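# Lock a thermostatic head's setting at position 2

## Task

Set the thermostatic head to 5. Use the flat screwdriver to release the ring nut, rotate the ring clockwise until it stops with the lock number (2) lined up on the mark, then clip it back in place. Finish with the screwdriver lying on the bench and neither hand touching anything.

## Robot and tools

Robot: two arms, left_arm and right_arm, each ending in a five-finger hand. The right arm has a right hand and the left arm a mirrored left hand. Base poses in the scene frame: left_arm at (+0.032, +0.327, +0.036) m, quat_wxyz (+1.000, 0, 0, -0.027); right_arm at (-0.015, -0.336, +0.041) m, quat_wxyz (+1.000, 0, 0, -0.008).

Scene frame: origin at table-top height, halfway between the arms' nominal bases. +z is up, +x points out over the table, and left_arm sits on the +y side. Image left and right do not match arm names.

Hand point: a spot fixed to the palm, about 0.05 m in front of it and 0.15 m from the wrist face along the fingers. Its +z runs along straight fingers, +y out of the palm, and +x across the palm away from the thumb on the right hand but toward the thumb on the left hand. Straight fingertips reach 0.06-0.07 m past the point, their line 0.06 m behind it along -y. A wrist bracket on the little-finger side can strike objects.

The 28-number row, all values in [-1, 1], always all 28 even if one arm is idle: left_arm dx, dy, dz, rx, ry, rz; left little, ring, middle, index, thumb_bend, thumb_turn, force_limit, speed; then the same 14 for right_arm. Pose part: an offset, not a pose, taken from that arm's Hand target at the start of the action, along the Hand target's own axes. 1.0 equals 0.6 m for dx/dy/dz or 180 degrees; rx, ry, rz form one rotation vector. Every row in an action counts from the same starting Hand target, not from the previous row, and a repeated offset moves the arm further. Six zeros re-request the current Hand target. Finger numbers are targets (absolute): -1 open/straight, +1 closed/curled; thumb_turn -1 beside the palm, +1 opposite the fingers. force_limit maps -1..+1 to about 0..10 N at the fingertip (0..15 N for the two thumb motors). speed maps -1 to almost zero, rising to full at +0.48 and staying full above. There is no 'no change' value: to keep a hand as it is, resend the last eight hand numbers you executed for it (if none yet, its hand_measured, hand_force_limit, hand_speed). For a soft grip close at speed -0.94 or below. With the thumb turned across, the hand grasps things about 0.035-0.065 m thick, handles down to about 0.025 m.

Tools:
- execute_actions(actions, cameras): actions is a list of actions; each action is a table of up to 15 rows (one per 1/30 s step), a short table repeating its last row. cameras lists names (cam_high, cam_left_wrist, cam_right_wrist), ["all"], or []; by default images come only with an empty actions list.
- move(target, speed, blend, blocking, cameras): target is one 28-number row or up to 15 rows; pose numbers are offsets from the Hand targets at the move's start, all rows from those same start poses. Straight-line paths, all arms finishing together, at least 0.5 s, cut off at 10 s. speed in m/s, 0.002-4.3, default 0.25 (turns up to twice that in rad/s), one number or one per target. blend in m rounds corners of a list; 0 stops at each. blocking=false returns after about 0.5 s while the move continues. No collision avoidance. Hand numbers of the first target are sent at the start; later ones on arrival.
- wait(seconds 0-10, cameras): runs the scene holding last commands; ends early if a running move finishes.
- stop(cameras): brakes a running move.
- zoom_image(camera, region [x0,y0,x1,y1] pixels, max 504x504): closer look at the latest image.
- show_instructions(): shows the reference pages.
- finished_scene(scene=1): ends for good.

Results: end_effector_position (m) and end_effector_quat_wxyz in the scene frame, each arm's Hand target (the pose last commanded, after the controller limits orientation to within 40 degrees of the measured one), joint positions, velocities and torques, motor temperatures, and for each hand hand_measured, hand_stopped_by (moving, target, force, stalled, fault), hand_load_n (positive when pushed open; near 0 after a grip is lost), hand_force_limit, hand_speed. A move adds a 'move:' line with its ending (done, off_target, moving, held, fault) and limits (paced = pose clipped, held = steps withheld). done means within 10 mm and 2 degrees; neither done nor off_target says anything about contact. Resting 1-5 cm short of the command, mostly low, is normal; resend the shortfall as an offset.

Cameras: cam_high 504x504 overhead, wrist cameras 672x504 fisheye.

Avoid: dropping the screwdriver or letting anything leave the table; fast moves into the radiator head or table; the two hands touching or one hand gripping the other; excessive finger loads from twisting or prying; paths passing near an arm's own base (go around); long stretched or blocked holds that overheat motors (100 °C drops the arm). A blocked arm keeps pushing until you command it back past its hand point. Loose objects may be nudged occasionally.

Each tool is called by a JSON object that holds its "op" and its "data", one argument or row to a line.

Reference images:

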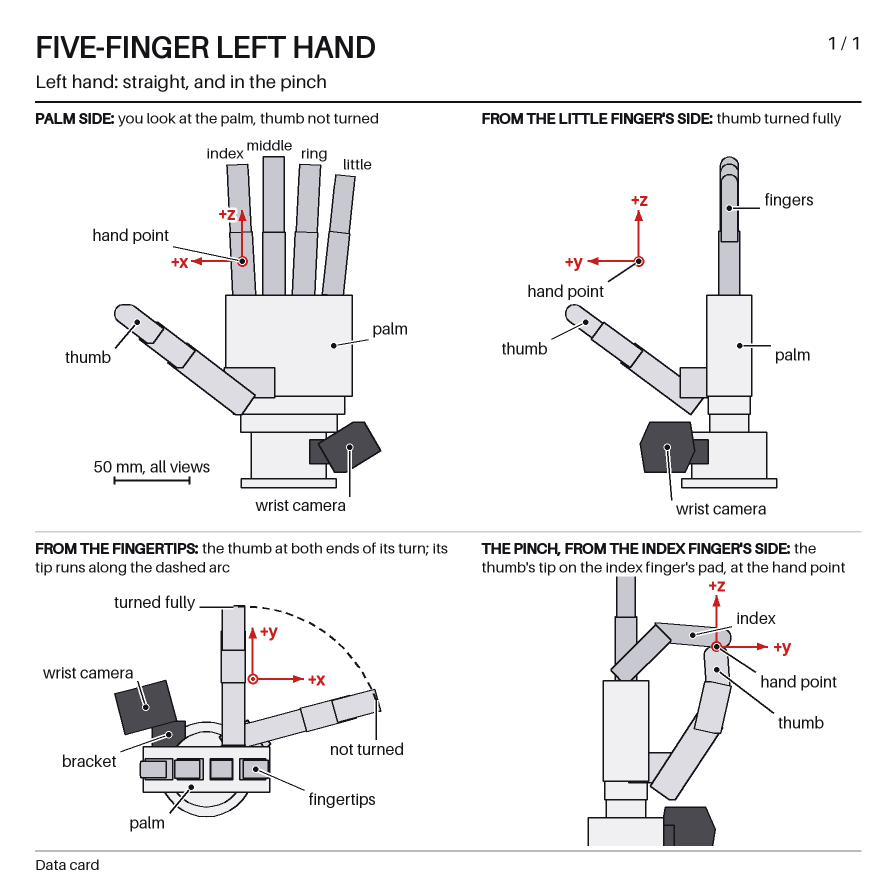

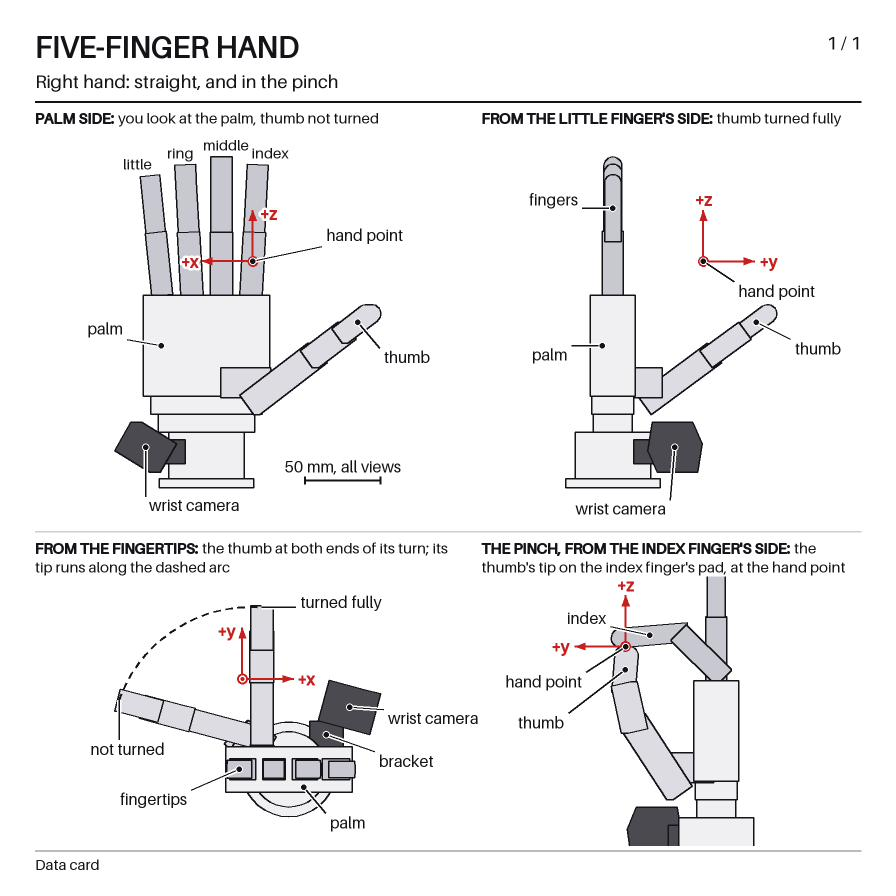

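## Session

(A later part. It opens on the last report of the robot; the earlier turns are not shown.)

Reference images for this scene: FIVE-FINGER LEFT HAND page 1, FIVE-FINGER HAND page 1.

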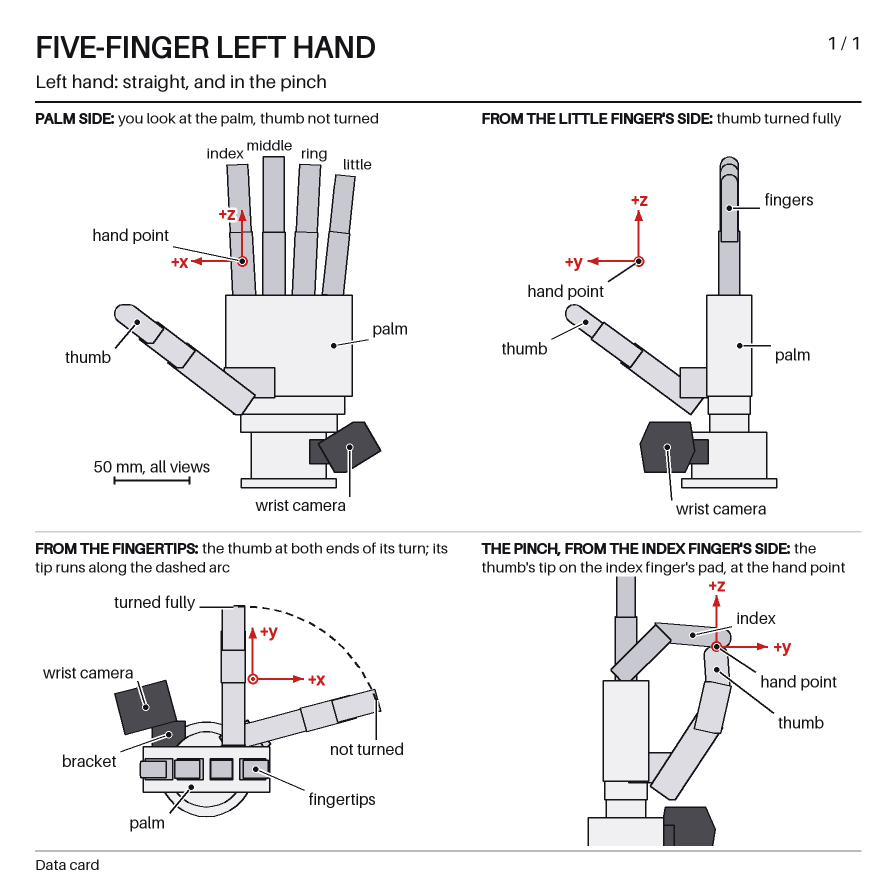

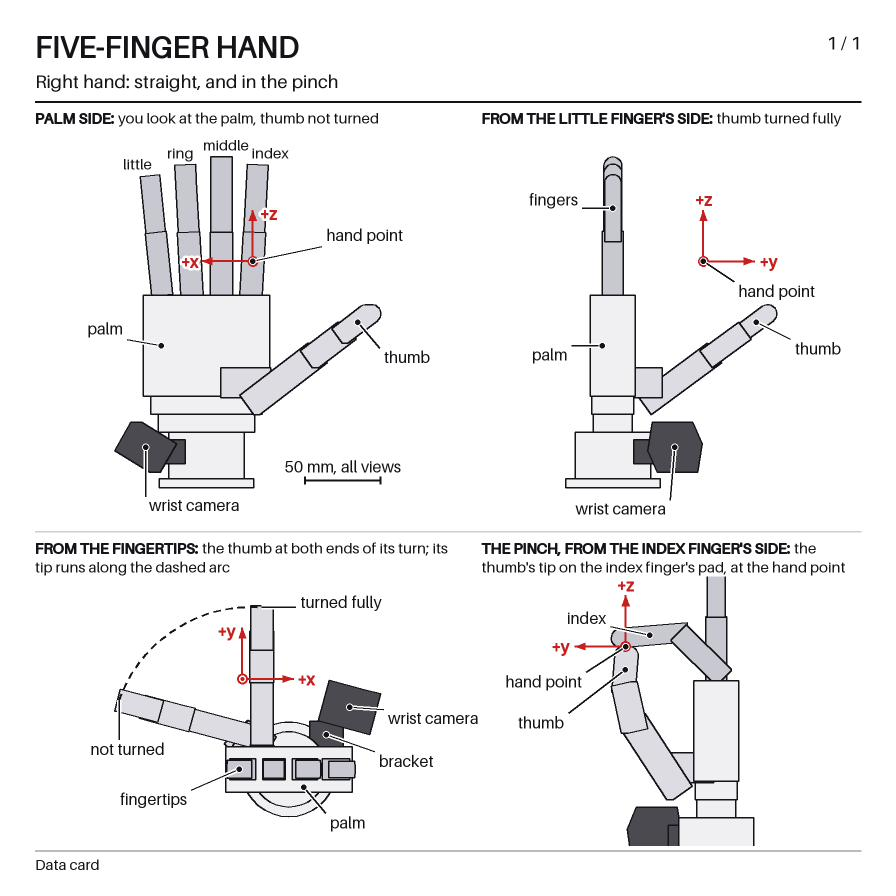

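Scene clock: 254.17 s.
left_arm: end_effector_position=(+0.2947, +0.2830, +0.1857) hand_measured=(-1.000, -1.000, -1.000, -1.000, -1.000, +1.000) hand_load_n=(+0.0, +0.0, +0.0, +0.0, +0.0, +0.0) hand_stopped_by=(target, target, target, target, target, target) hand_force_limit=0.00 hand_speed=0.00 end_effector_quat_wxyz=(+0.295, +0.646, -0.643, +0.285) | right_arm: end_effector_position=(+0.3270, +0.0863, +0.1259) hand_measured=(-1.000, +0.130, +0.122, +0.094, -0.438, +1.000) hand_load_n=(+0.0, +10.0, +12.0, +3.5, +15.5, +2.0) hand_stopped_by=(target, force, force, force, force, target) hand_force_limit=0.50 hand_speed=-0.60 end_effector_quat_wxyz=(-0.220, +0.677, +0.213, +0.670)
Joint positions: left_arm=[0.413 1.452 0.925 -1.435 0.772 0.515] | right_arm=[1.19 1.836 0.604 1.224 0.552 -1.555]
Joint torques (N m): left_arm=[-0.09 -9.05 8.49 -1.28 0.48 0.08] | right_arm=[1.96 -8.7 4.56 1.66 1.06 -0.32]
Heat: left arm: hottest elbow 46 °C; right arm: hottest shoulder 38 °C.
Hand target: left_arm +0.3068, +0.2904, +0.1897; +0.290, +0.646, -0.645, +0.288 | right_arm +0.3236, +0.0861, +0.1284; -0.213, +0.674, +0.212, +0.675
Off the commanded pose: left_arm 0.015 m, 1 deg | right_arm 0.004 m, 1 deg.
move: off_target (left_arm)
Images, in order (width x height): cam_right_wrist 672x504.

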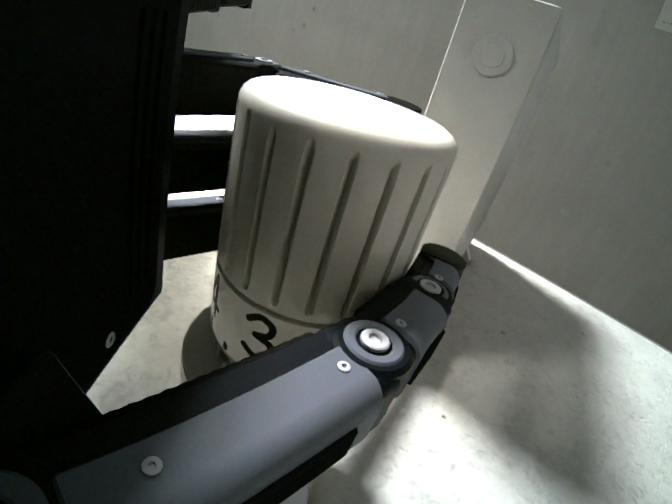

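{"op": "move", "data": {
  "target": [
    [0,0,0,0,0,0,-1,-1,-1,-1,-1,1,0,0,-0.0007,0.0067,-0.003,-0.0833,0,0,-1,0.65,0.65,0.65,0.75,1,0.5,-0.6]
  ],
  "speed": 0.12
}}

{"op": "move", "data": {
  "target": [
    [0,0,0,0,0,0,-1,-1,-1,-1,-1,1,0,0,0,0,0,0,0,0,-1,-1,-1,-1,-1,1,0.1,0]
  ],
  "speed": 0.12,
  "cameras": ["all"]
}}

{"op": "zoom_image", "data": {
  "camera": "cam_right_wrist",
  "region": [140, 220, 360, 400]
}}

Scene clock: 255.97 s.
left_arm: end_effector_position=(+0.2947, +0.2830, +0.1857) hand_measured=(-1.000, -1.000, -1.000, -1.000, -1.000, +1.000) hand_load_n=(+0.0, +0.0, +0.0, +0.0, +0.0, +0.0) hand_stopped_by=(target, target, target, target, target, target) hand_force_limit=0.00 hand_speed=0.00 end_effector_quat_wxyz=(+0.295, +0.646, -0.643, +0.285) | right_arm: end_effector_position=(+0.3270, +0.0812, +0.1255) hand_measured=(-1.000, +0.130, +0.122, +0.094, -0.438, +1.000) hand_load_n=(+0.0, +10.5, +10.5, +2.0, +13.5, +1.5) hand_stopped_by=(target, force, force, force, force, target) hand_force_limit=0.50 hand_speed=-0.60 end_effector_quat_wxyz=(-0.132, +0.698, +0.127, +0.692)
Joint positions: left_arm=[0.413 1.452 0.925 -1.435 0.772 0.515] | right_arm=[1.253 1.886 0.715 1.162 0.869 -1.555]
Joint torques (N m): left_arm=[-0.03 -9.11 8.51 -1.28 0.47 0.07] | right_arm=[1.49 -9.76 5.31 1.39 1.23 -0.3]
Heat: left arm: hottest elbow 46 °C; right arm: hottest shoulder 38 °C.
Hand target: left_arm +0.3068, +0.2904, +0.1897; +0.290, +0.646, -0.645, +0.288 | right_arm +0.3244, +0.0818, +0.1280; -0.123, +0.696, +0.123, +0.696
Off the commanded pose: left_arm 0.015 m, 1 deg | right_arm 0.004 m, 1 deg.
move: off_target (left_arm)

Scene clock: 256.67 s.
left_arm: end_effector_position=(+0.2947, +0.2830, +0.1857) hand_measured=(-1.000, -1.000, -1.000, -1.000, -1.000, +1.000) hand_load_n=(+0.0, +0.0, +0.0, +0.0, +0.0, +0.0) hand_stopped_by=(target, target, target, target, target, target) hand_force_limit=0.00 hand_speed=0.00 end_effector_quat_wxyz=(+0.295, +0.646, -0.643, +0.285) | right_arm: end_effector_position=(+0.3264, +0.0768, +0.1261) hand_measured=(-1.000, -1.000, -1.000, -1.000, -1.000, +1.000) hand_load_n=(+0.0, +0.0, +0.0, +0.0, +0.0, +0.5) hand_stopped_by=(target, target, target, target, target, target) hand_force_limit=0.10 hand_speed=0.00 end_effector_quat_wxyz=(-0.122, +0.699, +0.121, +0.695)
Joint positions: left_arm=[0.413 1.452 0.925 -1.435 0.772 0.515] | right_arm=[1.256 1.886 0.715 1.162 0.895 -1.561]
Joint torques (N m): left_arm=[-0.09 -9.11 8.47 -1.26 0.48 0.08] | right_arm=[1.38 -10.34 5.59 1.29 0.23 -0.13]
Heat: left arm: hottest elbow 46 °C; right arm: hottest shoulder 38 °C.
Hand target: left_arm +0.3068, +0.2904, +0.1897; +0.290, +0.646, -0.645, +0.288 | right_arm +0.3245, +0.0818, +0.1281; -0.124, +0.696, +0.122, +0.696
Off the commanded pose: left_arm 0.015 m, 1 deg | right_arm 0.006 m, 0 deg.
move: off_target (left_arm)

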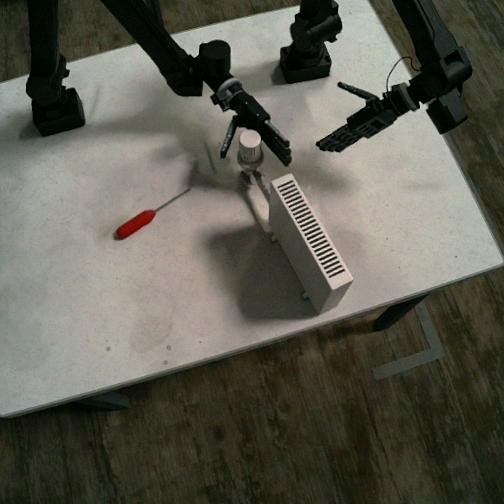

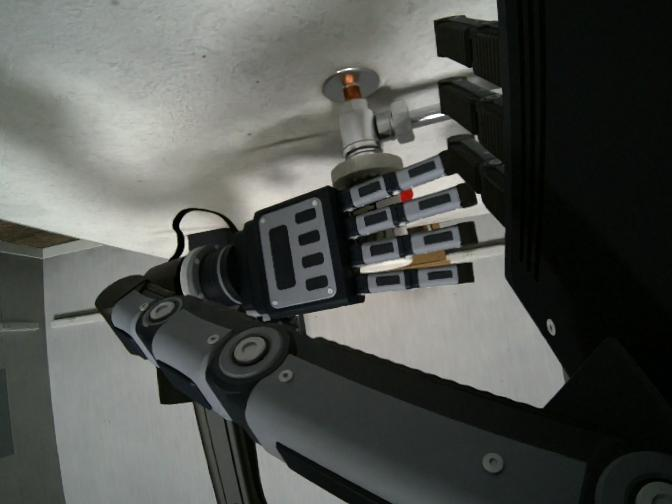

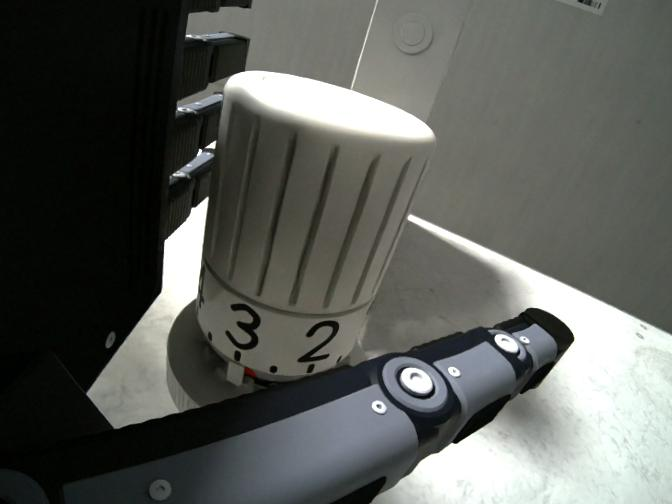

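Scaled by 2.291 from the camera's 672x504 image, which has a finer 960x720 frame.

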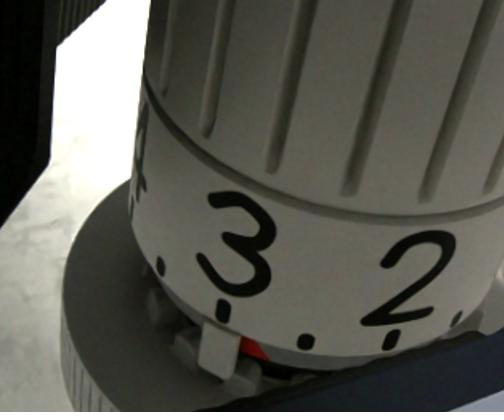

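{"op": "move", "data": {
  "target": [
    [0,0,0,0,0,0,-1,-1,-1,-1,-1,1,0,0,0.0015,-0.0102,0,0.1389,0,0,-1,-1,-1,-1,-1,1,0.1,0],
    [0,0,0,0,0,0,-1,-1,-1,-1,-1,1,0,0,0.0015,-0.0232,-0.0023,0.2889,0,0,-1,-1,-1,-1,-1,1,0.1,0]
  ],
  "speed": 0.25,
  "blend": 0.01
}}

{"op": "move", "data": {
  "target": [
    [0,0,0,0,0,0,-1,-1,-1,-1,-1,1,0,0,0,0,0,0,0,0,-1,0.65,0.65,0.65,0.75,1,0.5,-0.6]
  ],
  "speed": 0.12,
  "cameras": ["cam_right_wrist"]
}}

Scene clock: 259.40 s.
left_arm: end_effector_position=(+0.2947, +0.2830, +0.1857) hand_measured=(-1.000, -1.000, -1.000, -1.000, -1.000, +1.000) hand_load_n=(+0.0, +0.0, +0.5, +0.0, +0.0, +0.0) hand_stopped_by=(target, target, target, target, target, target) hand_force_limit=0.00 hand_speed=0.00 end_effector_quat_wxyz=(+0.295, +0.646, -0.643, +0.285) | right_arm: end_effector_position=(+0.3165, +0.0964, +0.1179) hand_measured=(-1.000, -1.000, -1.000, -1.000, -1.000, +1.000) hand_load_n=(+0.0, +0.0, +0.0, +0.0, +0.0, +0.5) hand_stopped_by=(target, target, target, target, target, target) hand_force_limit=0.10 hand_speed=0.00 end_effector_quat_wxyz=(-0.416, +0.581, +0.417, +0.561)
Joint positions: left_arm=[0.413 1.452 0.925 -1.435 0.772 0.515] | right_arm=[0.906 1.796 0.48 1.291 -0.368 -1.564]
Joint torques (N m): left_arm=[-0.03 -9.05 8.49 -1.26 0.48 0.08] | right_arm=[-0.09 -9.88 3.55 2.04 -0.1 -0.11]
Heat: left arm: hottest elbow 47 °C; right arm: hottest shoulder 38 °C.
Hand target: left_arm +0.3068, +0.2904, +0.1897; +0.290, +0.646, -0.645, +0.288 | right_arm +0.3185, +0.0942, +0.1289; -0.416, +0.572, +0.415, +0.572
Off the commanded pose: left_arm 0.015 m, 1 deg | right_arm 0.012 m, 2 deg.
move: off_target (left_arm, right_arm)

Scene clock: 260.67 s.
left_arm: end_effector_position=(+0.2947, +0.2830, +0.1857) hand_measured=(-1.000, -1.000, -1.000, -1.000, -1.000, +1.000) hand_load_n=(+0.0, +0.0, +0.0, +0.0, +0.0, +0.0) hand_stopped_by=(target, target, target, target, target, target) hand_force_limit=0.00 hand_speed=0.00 end_effector_quat_wxyz=(+0.295, +0.646, -0.643, +0.285) | right_arm: end_effector_position=(+0.3193, +0.0949, +0.1181) hand_measured=(-1.000, +0.096, +0.062, +0.060, -0.464, +1.000) hand_load_n=(+0.0, +13.5, +2.0, +7.5, +19.0, +1.0) hand_stopped_by=(target, force, force, force, force, target) hand_force_limit=0.50 hand_speed=-0.60 end_effector_quat_wxyz=(-0.414, +0.582, +0.415, +0.563)
Joint positions: left_arm=[0.413 1.452 0.925 -1.435 0.772 0.515] | right_arm=[0.901 1.796 0.481 1.29 -0.369 -1.565]
Joint torques (N m): left_arm=[-0.15 -9 8.53 -1.26 0.48 0.08] | right_arm=[1.03 -9.7 3.49 2 -0.1 -0.1]
Heat: left arm: hottest elbow 47 °C; right arm: hottest shoulder 38 °C.
Hand target: left_arm +0.3068, +0.2904, +0.1897; +0.290, +0.646, -0.645, +0.288 | right_arm +0.3184, +0.0943, +0.1290; -0.416, +0.572, +0.415, +0.572
Off the commanded pose: left_arm 0.015 m, 1 deg | right_arm 0.011 m, 2 deg.
move: off_target (left_arm, right_arm)
Images, in order (width x height): cam_right_wrist 672x504.

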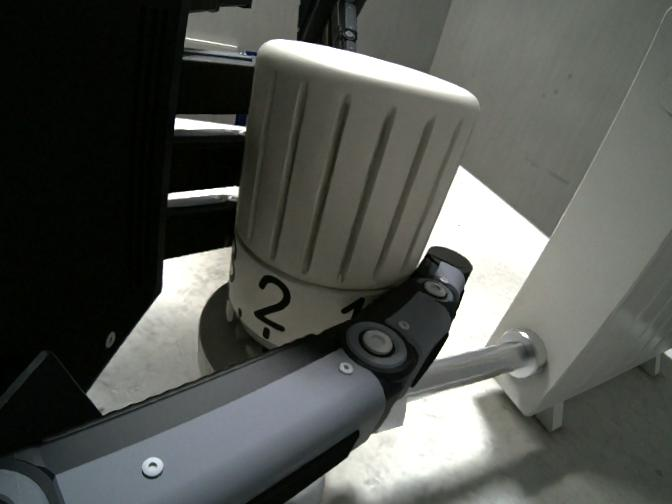

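{"op": "move", "data": {
  "target": [
    [0,0,0,0,0,0,-1,-1,-1,-1,-1,1,0,0,-0.0008,0.0007,-0.0052,-0.1111,0,0,-1,0.65,0.65,0.65,0.75,1,0.5,-0.6],
    [0,0,0,0,0,0,-1,-1,-1,-1,-1,1,0,0,-0.0025,0.0073,-0.0118,-0.2222,0,0,-1,0.65,0.65,0.65,0.75,1,0.5,-0.6]
  ],
  "speed": 0.12,
  "blend": 0.01
}}

{"op": "move", "data": {
  "target": [
    [0,0,0,0,0,0,-1,-1,-1,-1,-1,1,0,0,0,0,0,0,0,0,-1,-1,-1,-1,-1,1,0.1,0]
  ],
  "speed": 0.12,
  "cameras": ["cam_right_wrist"]
}}

{"op": "zoom_image", "data": {
  "camera": "cam_right_wrist",
  "region": [140, 220, 360, 400]
}}

Scene clock: 264.53 s.
left_arm: end_effector_position=(+0.2947, +0.2830, +0.1857) hand_measured=(-1.000, -1.000, -1.000, -1.000, -1.000, +1.000) hand_load_n=(+0.0, +0.0, +0.0, +0.0, +0.0, +0.0) hand_stopped_by=(target, target, target, target, target, target) hand_force_limit=0.00 hand_speed=0.00 end_effector_quat_wxyz=(+0.295, +0.646, -0.643, +0.285) | right_arm: end_effector_position=(+0.3236, +0.0859, +0.1175) hand_measured=(-1.000, +0.096, +0.062, +0.058, -0.464, +1.000) hand_load_n=(+0.0, +14.0, +1.5, +7.0, +14.5, +5.0) hand_stopped_by=(target, force, force, force, force, target) hand_force_limit=0.50 hand_speed=-0.60 end_effector_quat_wxyz=(-0.202, +0.686, +0.198, +0.670)
Joint positions: left_arm=[0.413 1.452 0.925 -1.435 0.772 0.515] | right_arm=[1.213 1.858 0.623 1.21 0.623 -1.544]
Joint torques (N m): left_arm=[-0.09 -8.94 8.5 -1.25 0.48 0.07] | right_arm=[1.49 -10.7 4.67 1.92 1.32 -0.36]
Heat: left arm: hottest elbow 47 °C; right arm: hottest shoulder 38 °C.
Hand target: left_arm +0.3068, +0.2904, +0.1897; +0.290, +0.646, -0.645, +0.288 | right_arm +0.3204, +0.0862, +0.1273; -0.196, +0.680, +0.195, +0.680
Off the commanded pose: left_arm 0.015 m, 1 deg | right_arm 0.010 m, 2 deg.
move: off_target (left_arm)

Scene clock: 265.23 s.
left_arm: end_effector_position=(+0.2947, +0.2830, +0.1857) hand_measured=(-1.000, -1.000, -1.000, -1.000, -1.000, +1.000) hand_load_n=(+0.0, +0.0, +0.0, +0.0, +0.0, +0.0) hand_stopped_by=(target, target, target, target, target, target) hand_force_limit=0.00 hand_speed=0.00 end_effector_quat_wxyz=(+0.295, +0.646, -0.643, +0.285) | right_arm: end_effector_position=(+0.3223, +0.0825, +0.1187) hand_measured=(-1.000, -1.000, -1.000, -1.000, -1.000, +1.000) hand_load_n=(+0.0, +0.0, +0.0, +0.0, +0.0, +0.5) hand_stopped_by=(target, target, target, target, target, target) hand_force_limit=0.10 hand_speed=0.00 end_effector_quat_wxyz=(-0.190, +0.686, +0.198, +0.674)
Joint positions: left_arm=[0.413 1.452 0.925 -1.435 0.772 0.515] | right_arm=[1.22 1.858 0.622 1.21 0.65 -1.561]
Joint torques (N m): left_arm=[-0.09 -9.05 8.5 -1.28 0.48 0.07] | right_arm=[1.38 -10.34 4.86 1.95 0.18 -0.14]
Heat: left arm: hottest elbow 47 °C; right arm: hottest shoulder 38 °C.
Hand target: left_arm +0.3068, +0.2904, +0.1897; +0.290, +0.646, -0.645, +0.288 | right_arm +0.3204, +0.0862, +0.1274; -0.196, +0.679, +0.195, +0.680
Off the commanded pose: left_arm 0.015 m, 1 deg | right_arm 0.010 m, 1 deg.
move: off_target (left_arm)
Images, in order (width x height): cam_right_wrist 672x504.

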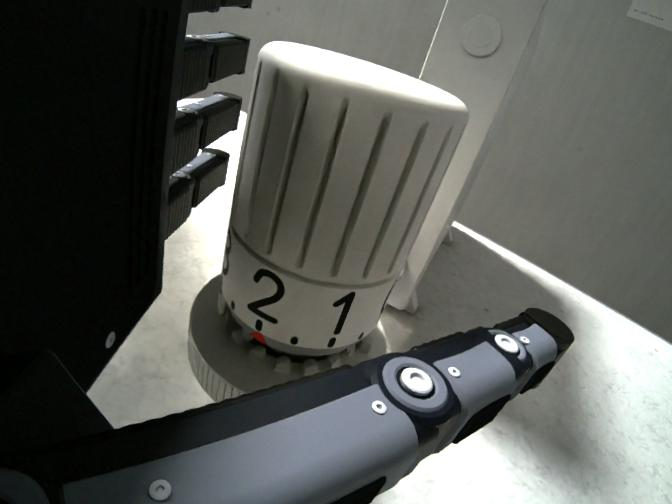

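Scaled by 2.291 from the camera's 672x504 image, which has a finer 960x720 frame.

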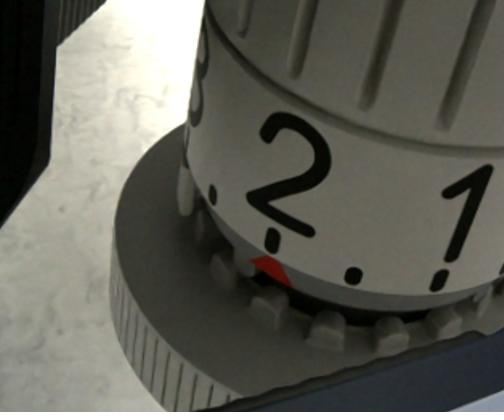

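{"op": "zoom_image", "data": {
  "camera": "cam_right_wrist",
  "region": [215, 290, 315, 390]
}}

Scaled by 5.040 from the camera's 672x504 image, which has a finer 960x720 frame.

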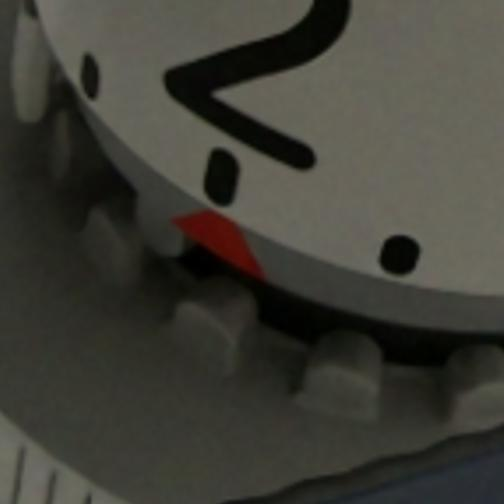

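{"op": "move", "data": {
  "target": [
    [0,0,0,0,0,0,-1,-1,-1,-1,-1,1,0,0,0.0027,-0.0015,0.0003,0.1556,0,0,-1,-1,-1,-1,-1,1,0.1,0],
    [0,0,0,0,0,0,-1,-1,-1,-1,-1,1,0,0,0.001,-0.0077,0.0157,0.2944,0,0,-1,-1,-1,-1,-1,1,0.1,0],
    [0,0,0,0,0,0,-1,-1,-1,-1,-1,1,0,0,-0.0023,-0.0153,0.029,0.4444,0,0,-1,-1,-1,-1,-1,1,0.1,0]
  ],
  "speed": 0.25,
  "blend": 0.01,
  "cameras": ["all"]
}}

{"op": "zoom_image", "data": {
  "camera": "cam_right_wrist",
  "region": [200, 220, 400, 420]
}}

Scene clock: 269.60 s.
left_arm: end_effector_position=(+0.2947, +0.2830, +0.1857) hand_measured=(-1.000, -1.000, -1.000, -1.000, -1.000, +1.000) hand_load_n=(+0.0, +0.0, +0.0, +0.0, +0.0, +0.0) hand_stopped_by=(target, target, target, target, target, target) hand_force_limit=0.00 hand_speed=0.00 end_effector_quat_wxyz=(+0.295, +0.646, -0.643, +0.285) | right_arm: end_effector_position=(+0.3182, +0.0980, +0.1241) hand_measured=(-1.000, -1.000, -1.000, -1.000, -1.000, +1.000) hand_load_n=(+0.0, +0.0, -0.5, +0.0, +0.0, +0.5) hand_stopped_by=(target, target, target, target, target, target) hand_force_limit=0.10 hand_speed=0.00 end_effector_quat_wxyz=(+0.588, -0.398, -0.585, -0.391)
Joint positions: left_arm=[0.413 1.452 0.925 -1.435 0.772 0.515] | right_arm=[0.599 1.887 0.698 1.184 -1.373 -1.564]
Joint torques (N m): left_arm=[0.03 -8.94 8.5 -1.24 0.49 0.08] | right_arm=[-0.15 -8.64 7.19 0.55 -0.05 -0.08]
Heat: left arm: hottest elbow 47 °C; right arm: hottest shoulder 38 °C.
Hand target: left_arm +0.3068, +0.2904, +0.1897; +0.290, +0.646, -0.645, +0.288 | right_arm +0.3303, +0.1032, +0.1261; +0.587, -0.395, -0.586, -0.396
Off the commanded pose: left_arm 0.015 m, 1 deg | right_arm 0.013 m, 1 deg.
move: off_target (left_arm, right_arm)

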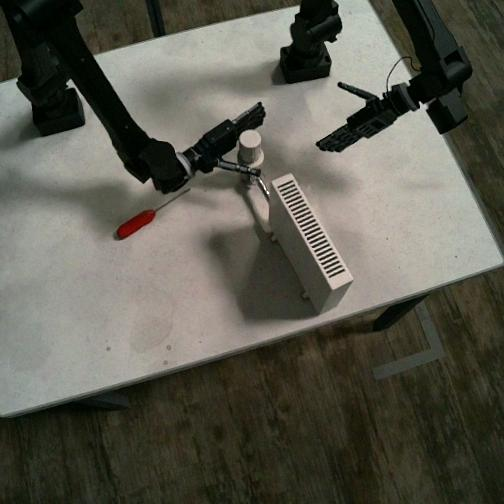

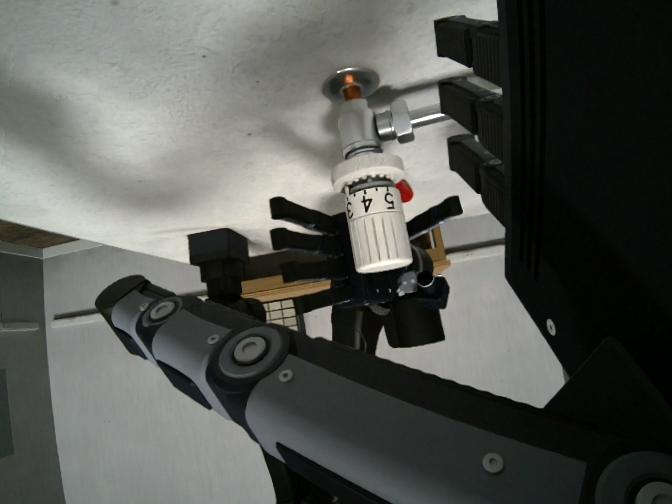

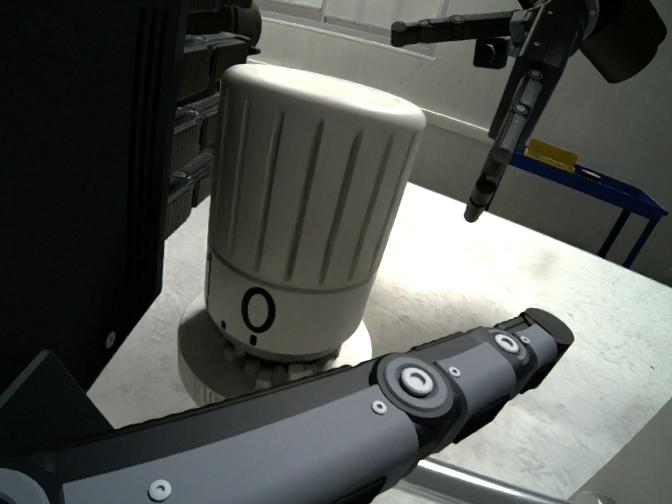

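Scaled by 2.520 from the camera's 672x504 image, which has a finer 960x720 frame.

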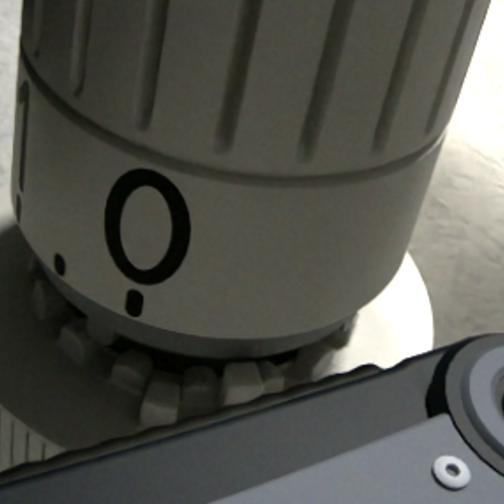

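{"op": "zoom_image", "data": {
  "camera": "cam_left_wrist",
  "region": [310, 120, 430, 220]
}}

Scaled by 4.200 from the camera's 672x504 image, which has a finer 960x720 frame.

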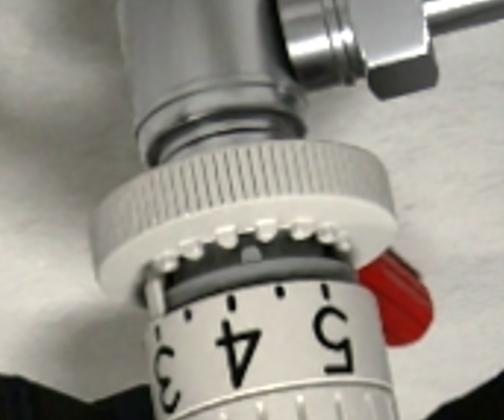

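{"op": "move", "data": {
  "target": [
    [0,0,0,0,0,0,-1,-1,-1,-1,-1,1,0,0,-0.0433,0,0,0,0,0,-1,-1,-1,-1,-1,1,0.1,0]
  ],
  "speed": 0.08,
  "cameras": ["all"]
}}

{"op": "zoom_image", "data": {
  "camera": "cam_left_wrist",
  "region": [240, 100, 480, 340]
}}

Scene clock: 271.50 s.
left_arm: end_effector_position=(+0.2947, +0.2830, +0.1857) hand_measured=(-1.000, -1.000, -1.000, -1.000, -1.000, +1.000) hand_load_n=(+0.0, +0.0, +0.0, +0.0, +0.0, +0.0) hand_stopped_by=(target, target, target, target, target, target) hand_force_limit=0.00 hand_speed=0.00 end_effector_quat_wxyz=(+0.295, +0.646, -0.643, +0.285) | right_arm: end_effector_position=(+0.3189, +0.0984, +0.0967) hand_measured=(-1.000, -1.000, -1.000, -1.000, -1.000, +1.000) hand_load_n=(+0.0, +0.0, +0.0, +0.0, +0.0, +0.5) hand_stopped_by=(target, target, target, target, target, target) hand_force_limit=0.10 hand_speed=0.00 end_effector_quat_wxyz=(+0.590, -0.404, -0.583, -0.386)
Joint positions: left_arm=[0.413 1.452 0.925 -1.435 0.772 0.515] | right_arm=[0.599 1.963 0.708 1.225 -1.373 -1.573]
Joint torques (N m): left_arm=[-0.09 -9.11 8.5 -1.25 0.48 0.08] | right_arm=[0.15 -9.7 6.24 1.73 -0.15 -0.05]
Heat: left arm: hottest elbow 47 °C; right arm: hottest shoulder 38 °C.
Hand target: left_arm +0.3068, +0.2904, +0.1897; +0.290, +0.646, -0.645, +0.288 | right_arm +0.3304, +0.1033, +0.1001; +0.587, -0.395, -0.586, -0.396
Off the commanded pose: left_arm 0.015 m, 1 deg | right_arm 0.013 m, 2 deg.
move: off_target (left_arm, right_arm)

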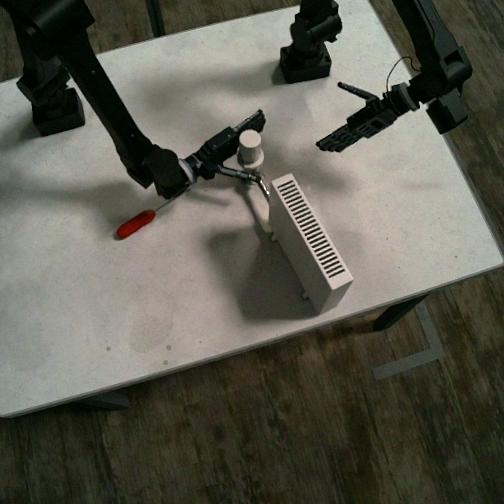

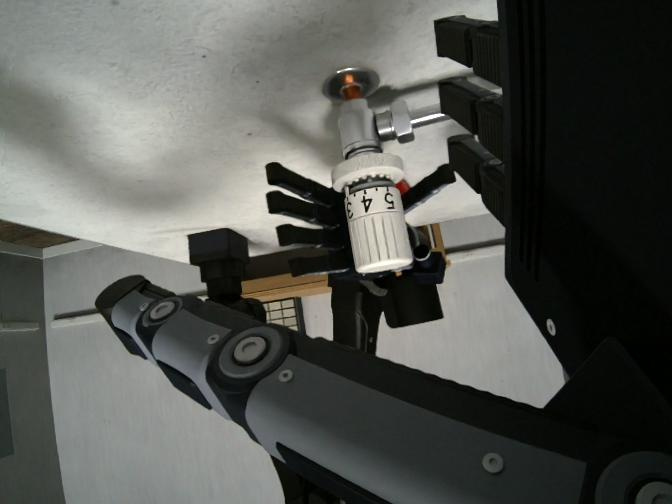

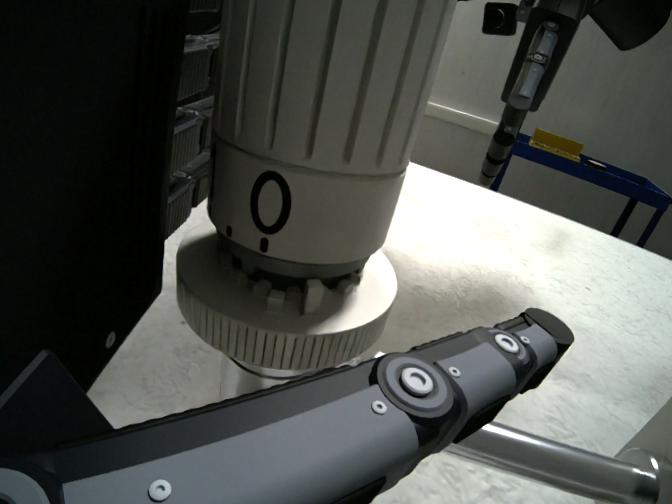

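Scaled by 2.100 from the camera's 672x504 image, which has a finer 960x720 frame.

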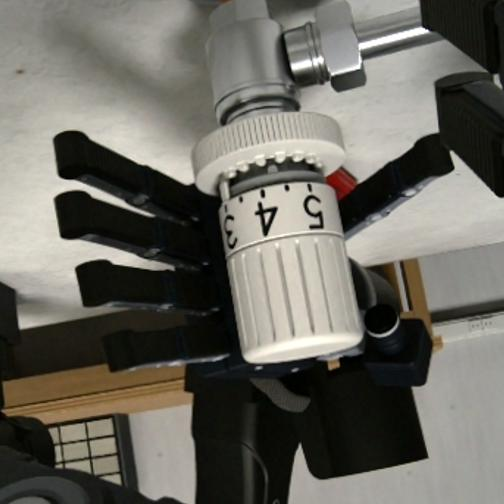

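{"op": "move", "data": {
  "target": [
    [0,0,0,0,0,0,-1,-1,-1,-1,-1,1,0,0,-0.0183,0,0,0,0,0,-1,-1,-1,-1,-1,1,0.1,0]
  ],
  "speed": 0.08,
  "cameras": ["cam_left_wrist","cam_right_wrist"]
}}

{"op": "zoom_image", "data": {
  "camera": "cam_left_wrist",
  "region": [240, 100, 480, 340]
}}

Scene clock: 273.83 s.
left_arm: end_effector_position=(+0.2947, +0.2830, +0.1857) hand_measured=(-1.000, -1.000, -1.000, -1.000, -1.000, +1.000) hand_load_n=(+0.0, +0.0, +0.0, +0.0, -0.5, -0.5) hand_stopped_by=(target, target, target, target, target, target) hand_force_limit=0.00 hand_speed=0.00 end_effector_quat_wxyz=(+0.295, +0.646, -0.643, +0.285) | right_arm: end_effector_position=(+0.3197, +0.0990, +0.0870) hand_measured=(-1.000, -1.000, -1.000, -1.000, -1.000, +1.000) hand_load_n=(+0.0, +0.0, +0.0, +0.0, +0.0, +0.5) hand_stopped_by=(target, target, target, target, target, target) hand_force_limit=0.10 hand_speed=0.00 end_effector_quat_wxyz=(+0.590, -0.403, -0.583, -0.387)
Joint positions: left_arm=[0.413 1.452 0.925 -1.435 0.772 0.515] | right_arm=[0.599 1.997 0.715 1.256 -1.374 -1.573]
Joint torques (N m): left_arm=[-0.09 -9.05 8.5 -1.25 0.48 0.08] | right_arm=[-0.09 -10.11 5.91 1.51 -0.12 -0.06]
Heat: left arm: hottest elbow 47 °C; right arm: hottest shoulder 38 °C.
Hand target: left_arm +0.3068, +0.2904, +0.1897; +0.290, +0.646, -0.645, +0.288 | right_arm +0.3303, +0.1033, +0.0893; +0.587, -0.395, -0.586, -0.396
Off the commanded pose: left_arm 0.015 m, 1 deg | right_arm 0.012 m, 1 deg.
move: off_target (left_arm, right_arm)
Images, in order (width x height): cam_left_wrist 672x504, cam_right_wrist 672x504.

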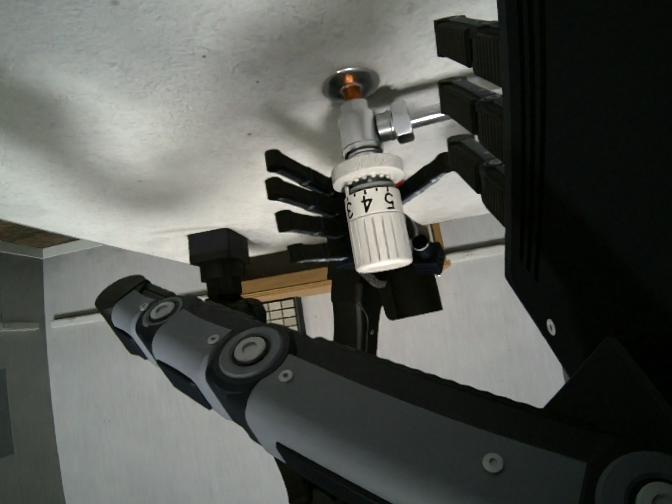

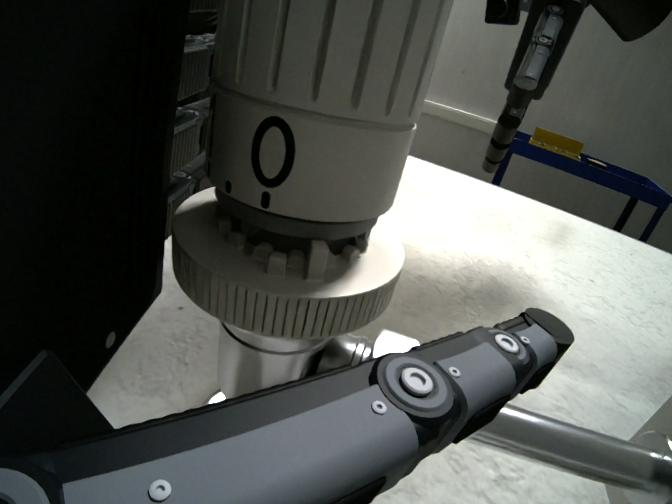

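Scaled by 2.100 from the camera's 672x504 image, which has a finer 960x720 frame.

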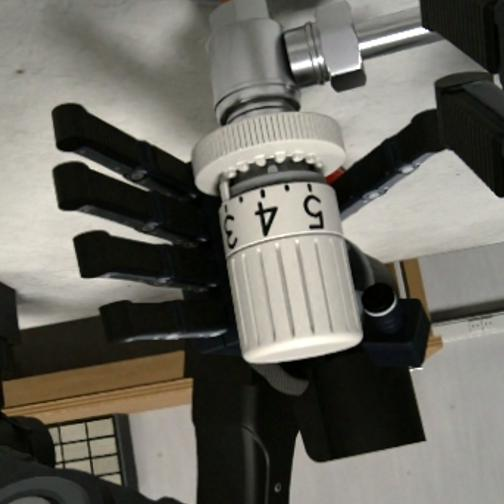

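{"op": "move", "data": {
  "target": [
    [0,0,0,0,0,0,-1,-1,-1,-1,-1,1,0,0,0.0092,0,0,0,0,0,-1,-1,-1,-1,-1,1,0.1,0]
  ],
  "speed": 0.08
}}

{"op": "move", "data": {
  "target": [
    [0,0,0,0,0,0,-1,-1,-1,-1,-1,1,0,0,0,0,0,0,0,0,-1,-1,-1,0.6,0.6,1,0.3,-0.6]
  ],
  "speed": 0.08,
  "cameras": ["cam_left_wrist","cam_right_wrist"]
}}

{"op": "zoom_image", "data": {
  "camera": "cam_left_wrist",
  "region": [240, 100, 480, 340]
}}

Scene clock: 275.57 s.
left_arm: end_effector_position=(+0.2947, +0.2830, +0.1857) hand_measured=(-1.000, -1.000, -1.000, -1.000, -1.000, +1.000) hand_load_n=(+0.0, +0.0, +0.0, +0.0, +0.0, +0.0) hand_stopped_by=(target, target, target, target, target, target) hand_force_limit=0.00 hand_speed=0.00 end_effector_quat_wxyz=(+0.295, +0.646, -0.643, +0.285) | right_arm: end_effector_position=(+0.3197, +0.0990, +0.0869) hand_measured=(-1.000, -1.000, -1.000, -1.000, -1.000, +1.000) hand_load_n=(+0.0, +0.0, +0.0, +0.0, +0.0, +0.0) hand_stopped_by=(target, target, target, target, target, target) hand_force_limit=0.10 hand_speed=0.00 end_effector_quat_wxyz=(+0.590, -0.403, -0.583, -0.387)
Joint positions: left_arm=[0.413 1.452 0.925 -1.435 0.772 0.515] | right_arm=[0.599 1.997 0.715 1.256 -1.374 -1.573]
Joint torques (N m): left_arm=[-0.09 -9.11 8.5 -1.31 0.48 0.08] | right_arm=[0.5 -10.34 5.83 1.07 -0.1 -0.01]
Heat: left arm: hottest elbow 47 °C; right arm: hottest shoulder 38 °C.
Hand target: left_arm +0.3068, +0.2904, +0.1897; +0.290, +0.646, -0.645, +0.288 | right_arm +0.3303, +0.1033, +0.0947; +0.587, -0.395, -0.586, -0.396
Off the commanded pose: left_arm 0.015 m, 1 deg | right_arm 0.014 m, 1 deg.
move: off_target (left_arm, right_arm)

Scene clock: 276.67 s.
left_arm: end_effector_position=(+0.2947, +0.2830, +0.1857) hand_measured=(-1.000, -1.000, -1.000, -1.000, -1.000, +1.000) hand_load_n=(+0.0, +0.0, +0.0, +0.0, +0.0, +0.0) hand_stopped_by=(target, target, target, target, target, target) hand_force_limit=0.00 hand_speed=0.00 end_effector_quat_wxyz=(+0.295, +0.646, -0.643, +0.285) | right_arm: end_effector_position=(+0.3168, +0.1011, +0.0870) hand_measured=(-1.000, -1.000, -1.000, -0.096, -0.536, +1.000) hand_load_n=(+0.0, +0.0, +0.0, +14.5, +14.0, -0.5) hand_stopped_by=(target, target, target, force, force, target) hand_force_limit=0.30 hand_speed=-0.60 end_effector_quat_wxyz=(+0.591, -0.401, -0.585, -0.384)
Joint positions: left_arm=[0.413 1.452 0.925 -1.435 0.772 0.515] | right_arm=[0.605 1.997 0.715 1.256 -1.376 -1.572]
Joint torques (N m): left_arm=[-0.09 -9 8.53 -1.26 0.49 0.08] | right_arm=[-0.62 -10.58 5.57 1.14 0.01 -0.02]
Heat: left arm: hottest elbow 47 °C; right arm: hottest shoulder 38 °C.
Hand target: left_arm +0.3068, +0.2904, +0.1897; +0.290, +0.646, -0.645, +0.288 | right_arm +0.3303, +0.1034, +0.0947; +0.587, -0.395, -0.586, -0.396
Off the commanded pose: left_arm 0.015 m, 1 deg | right_arm 0.016 m, 2 deg.
move: off_target (left_arm, right_arm)
Images, in order (width x height): cam_left_wrist 672x504, cam_right_wrist 672x504.

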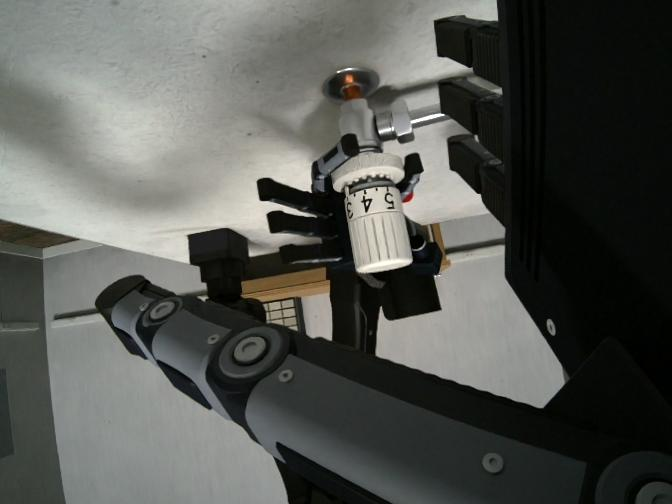

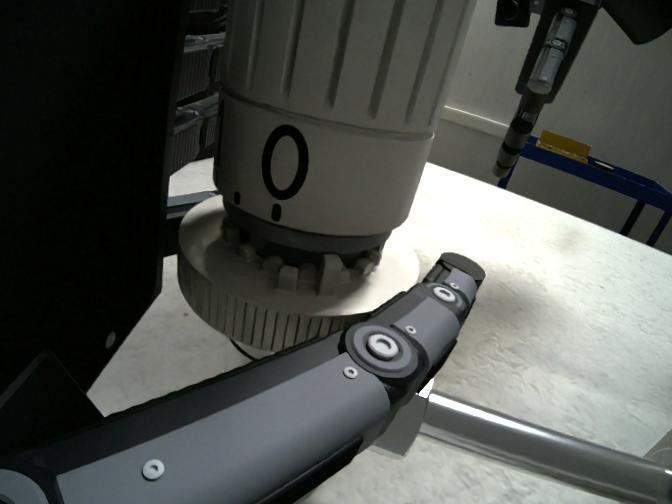

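Scaled by 2.100 from the camera's 672x504 image, which has a finer 960x720 frame.

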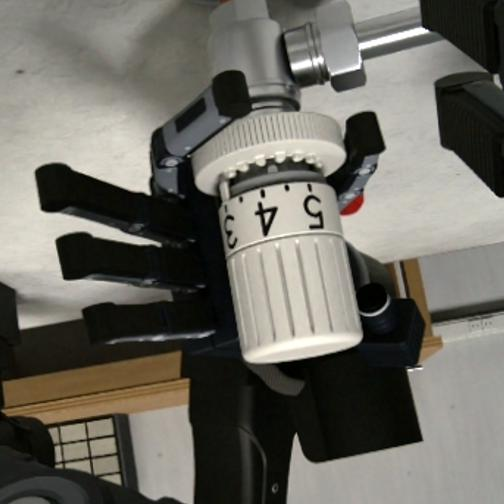

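{"op": "move", "data": {
  "target": [
    [0,0,0,0,0,0,-1,-1,-1,-1,-1,1,0,0,0,0,0,0,0,0,-1,-1,-1,-0.7,-0.8,1,0.3,-0.3],
    [0,0,0,0,0,0,-1,-1,-1,-1,-1,1,0,0,0.0088,-0.004,-0.002,0,0,0,-1,-1,-1,-0.7,-0.8,1,0.3,-0.3]
  ],
  "speed": 0.08
}}

Scene clock: 278.27 s.
left_arm: end_effector_position=(+0.2947, +0.2830, +0.1857) hand_measured=(-1.000, -1.000, -1.000, -1.000, -1.000, +1.000) hand_load_n=(-0.5, +0.0, +0.0, +0.0, +0.0, -0.5) hand_stopped_by=(target, target, target, target, target, target) hand_force_limit=0.00 hand_speed=0.00 end_effector_quat_wxyz=(+0.295, +0.646, -0.643, +0.285) | right_arm: end_effector_position=(+0.3193, +0.0991, +0.0870) hand_measured=(-1.000, -1.000, -1.000, -0.700, -0.800, +1.000) hand_load_n=(+0.0, +0.0, +0.0, +0.0, +0.0, +0.0) hand_stopped_by=(target, target, target, target, target, target) hand_force_limit=0.30 hand_speed=-0.30 end_effector_quat_wxyz=(+0.590, -0.402, -0.584, -0.386)
Joint positions: left_arm=[0.413 1.452 0.925 -1.435 0.772 0.515] | right_arm=[0.599 1.997 0.715 1.256 -1.376 -1.572]
Joint torques (N m): left_arm=[-0.15 -9.11 8.5 -1.26 0.49 0.07] | right_arm=[-0.03 -11.69 5 0.79 -0.07 0.05]
Heat: left arm: hottest elbow 47 °C; right arm: hottest shoulder 38 °C.
Hand target: left_arm +0.3068, +0.2904, +0.1897; +0.290, +0.646, -0.645, +0.288 | right_arm +0.3286, +0.1013, +0.1000; +0.586, -0.395, -0.586, -0.396
Off the commanded pose: left_arm 0.015 m, 1 deg | right_arm 0.016 m, 2 deg.
move: off_target (left_arm, right_arm)

{"op": "move", "data": {
  "target": [
    [0,0,0,0,0,0,-1,-1,-1,-1,-1,1,0,0,0.0167,0,0,0,0,0,-1,-1,-1,-0.7,-0.8,1,0.3,-0.3]
  ],
  "speed": 0.08
}}

Scene clock: 279.37 s.
left_arm: end_effector_position=(+0.2947, +0.2830, +0.1857) hand_measured=(-1.000, -1.000, -1.000, -1.000, -1.000, +1.000) hand_load_n=(+0.0, +0.0, +0.0, +0.0, +0.0, -0.5) hand_stopped_by=(target, target, target, target, target, target) hand_force_limit=0.00 hand_speed=0.00 end_effector_quat_wxyz=(+0.295, +0.646, -0.643, +0.285) | right_arm: end_effector_position=(+0.3206, +0.1000, +0.0984) hand_measured=(-1.000, -1.000, -1.000, -0.700, -0.800, +1.000) hand_load_n=(+0.0, +0.0, +0.0, +0.0, +0.0, +0.0) hand_stopped_by=(target, target, target, target, target, target) hand_force_limit=0.30 hand_speed=-0.30 end_effector_quat_wxyz=(+0.590, -0.400, -0.585, -0.388)
Joint positions: left_arm=[0.413 1.452 0.925 -1.435 0.772 0.515] | right_arm=[0.599 1.967 0.715 1.236 -1.376 -1.569]
Joint torques (N m): left_arm=[-0.03 -9.05 8.51 -1.26 0.48 0.08] | right_arm=[0.15 -11.28 4.97 0.66 -0.03 -0.02]
Heat: left arm: hottest elbow 47 °C; right arm: hottest shoulder 38 °C.
Hand target: left_arm +0.3068, +0.2904, +0.1897; +0.290, +0.646, -0.645, +0.288 | right_arm +0.3286, +0.1013, +0.1099; +0.587, -0.395, -0.586, -0.396
Off the commanded pose: left_arm 0.015 m, 1 deg | right_arm 0.014 m, 1 deg.
move: off_target (left_arm, right_arm)


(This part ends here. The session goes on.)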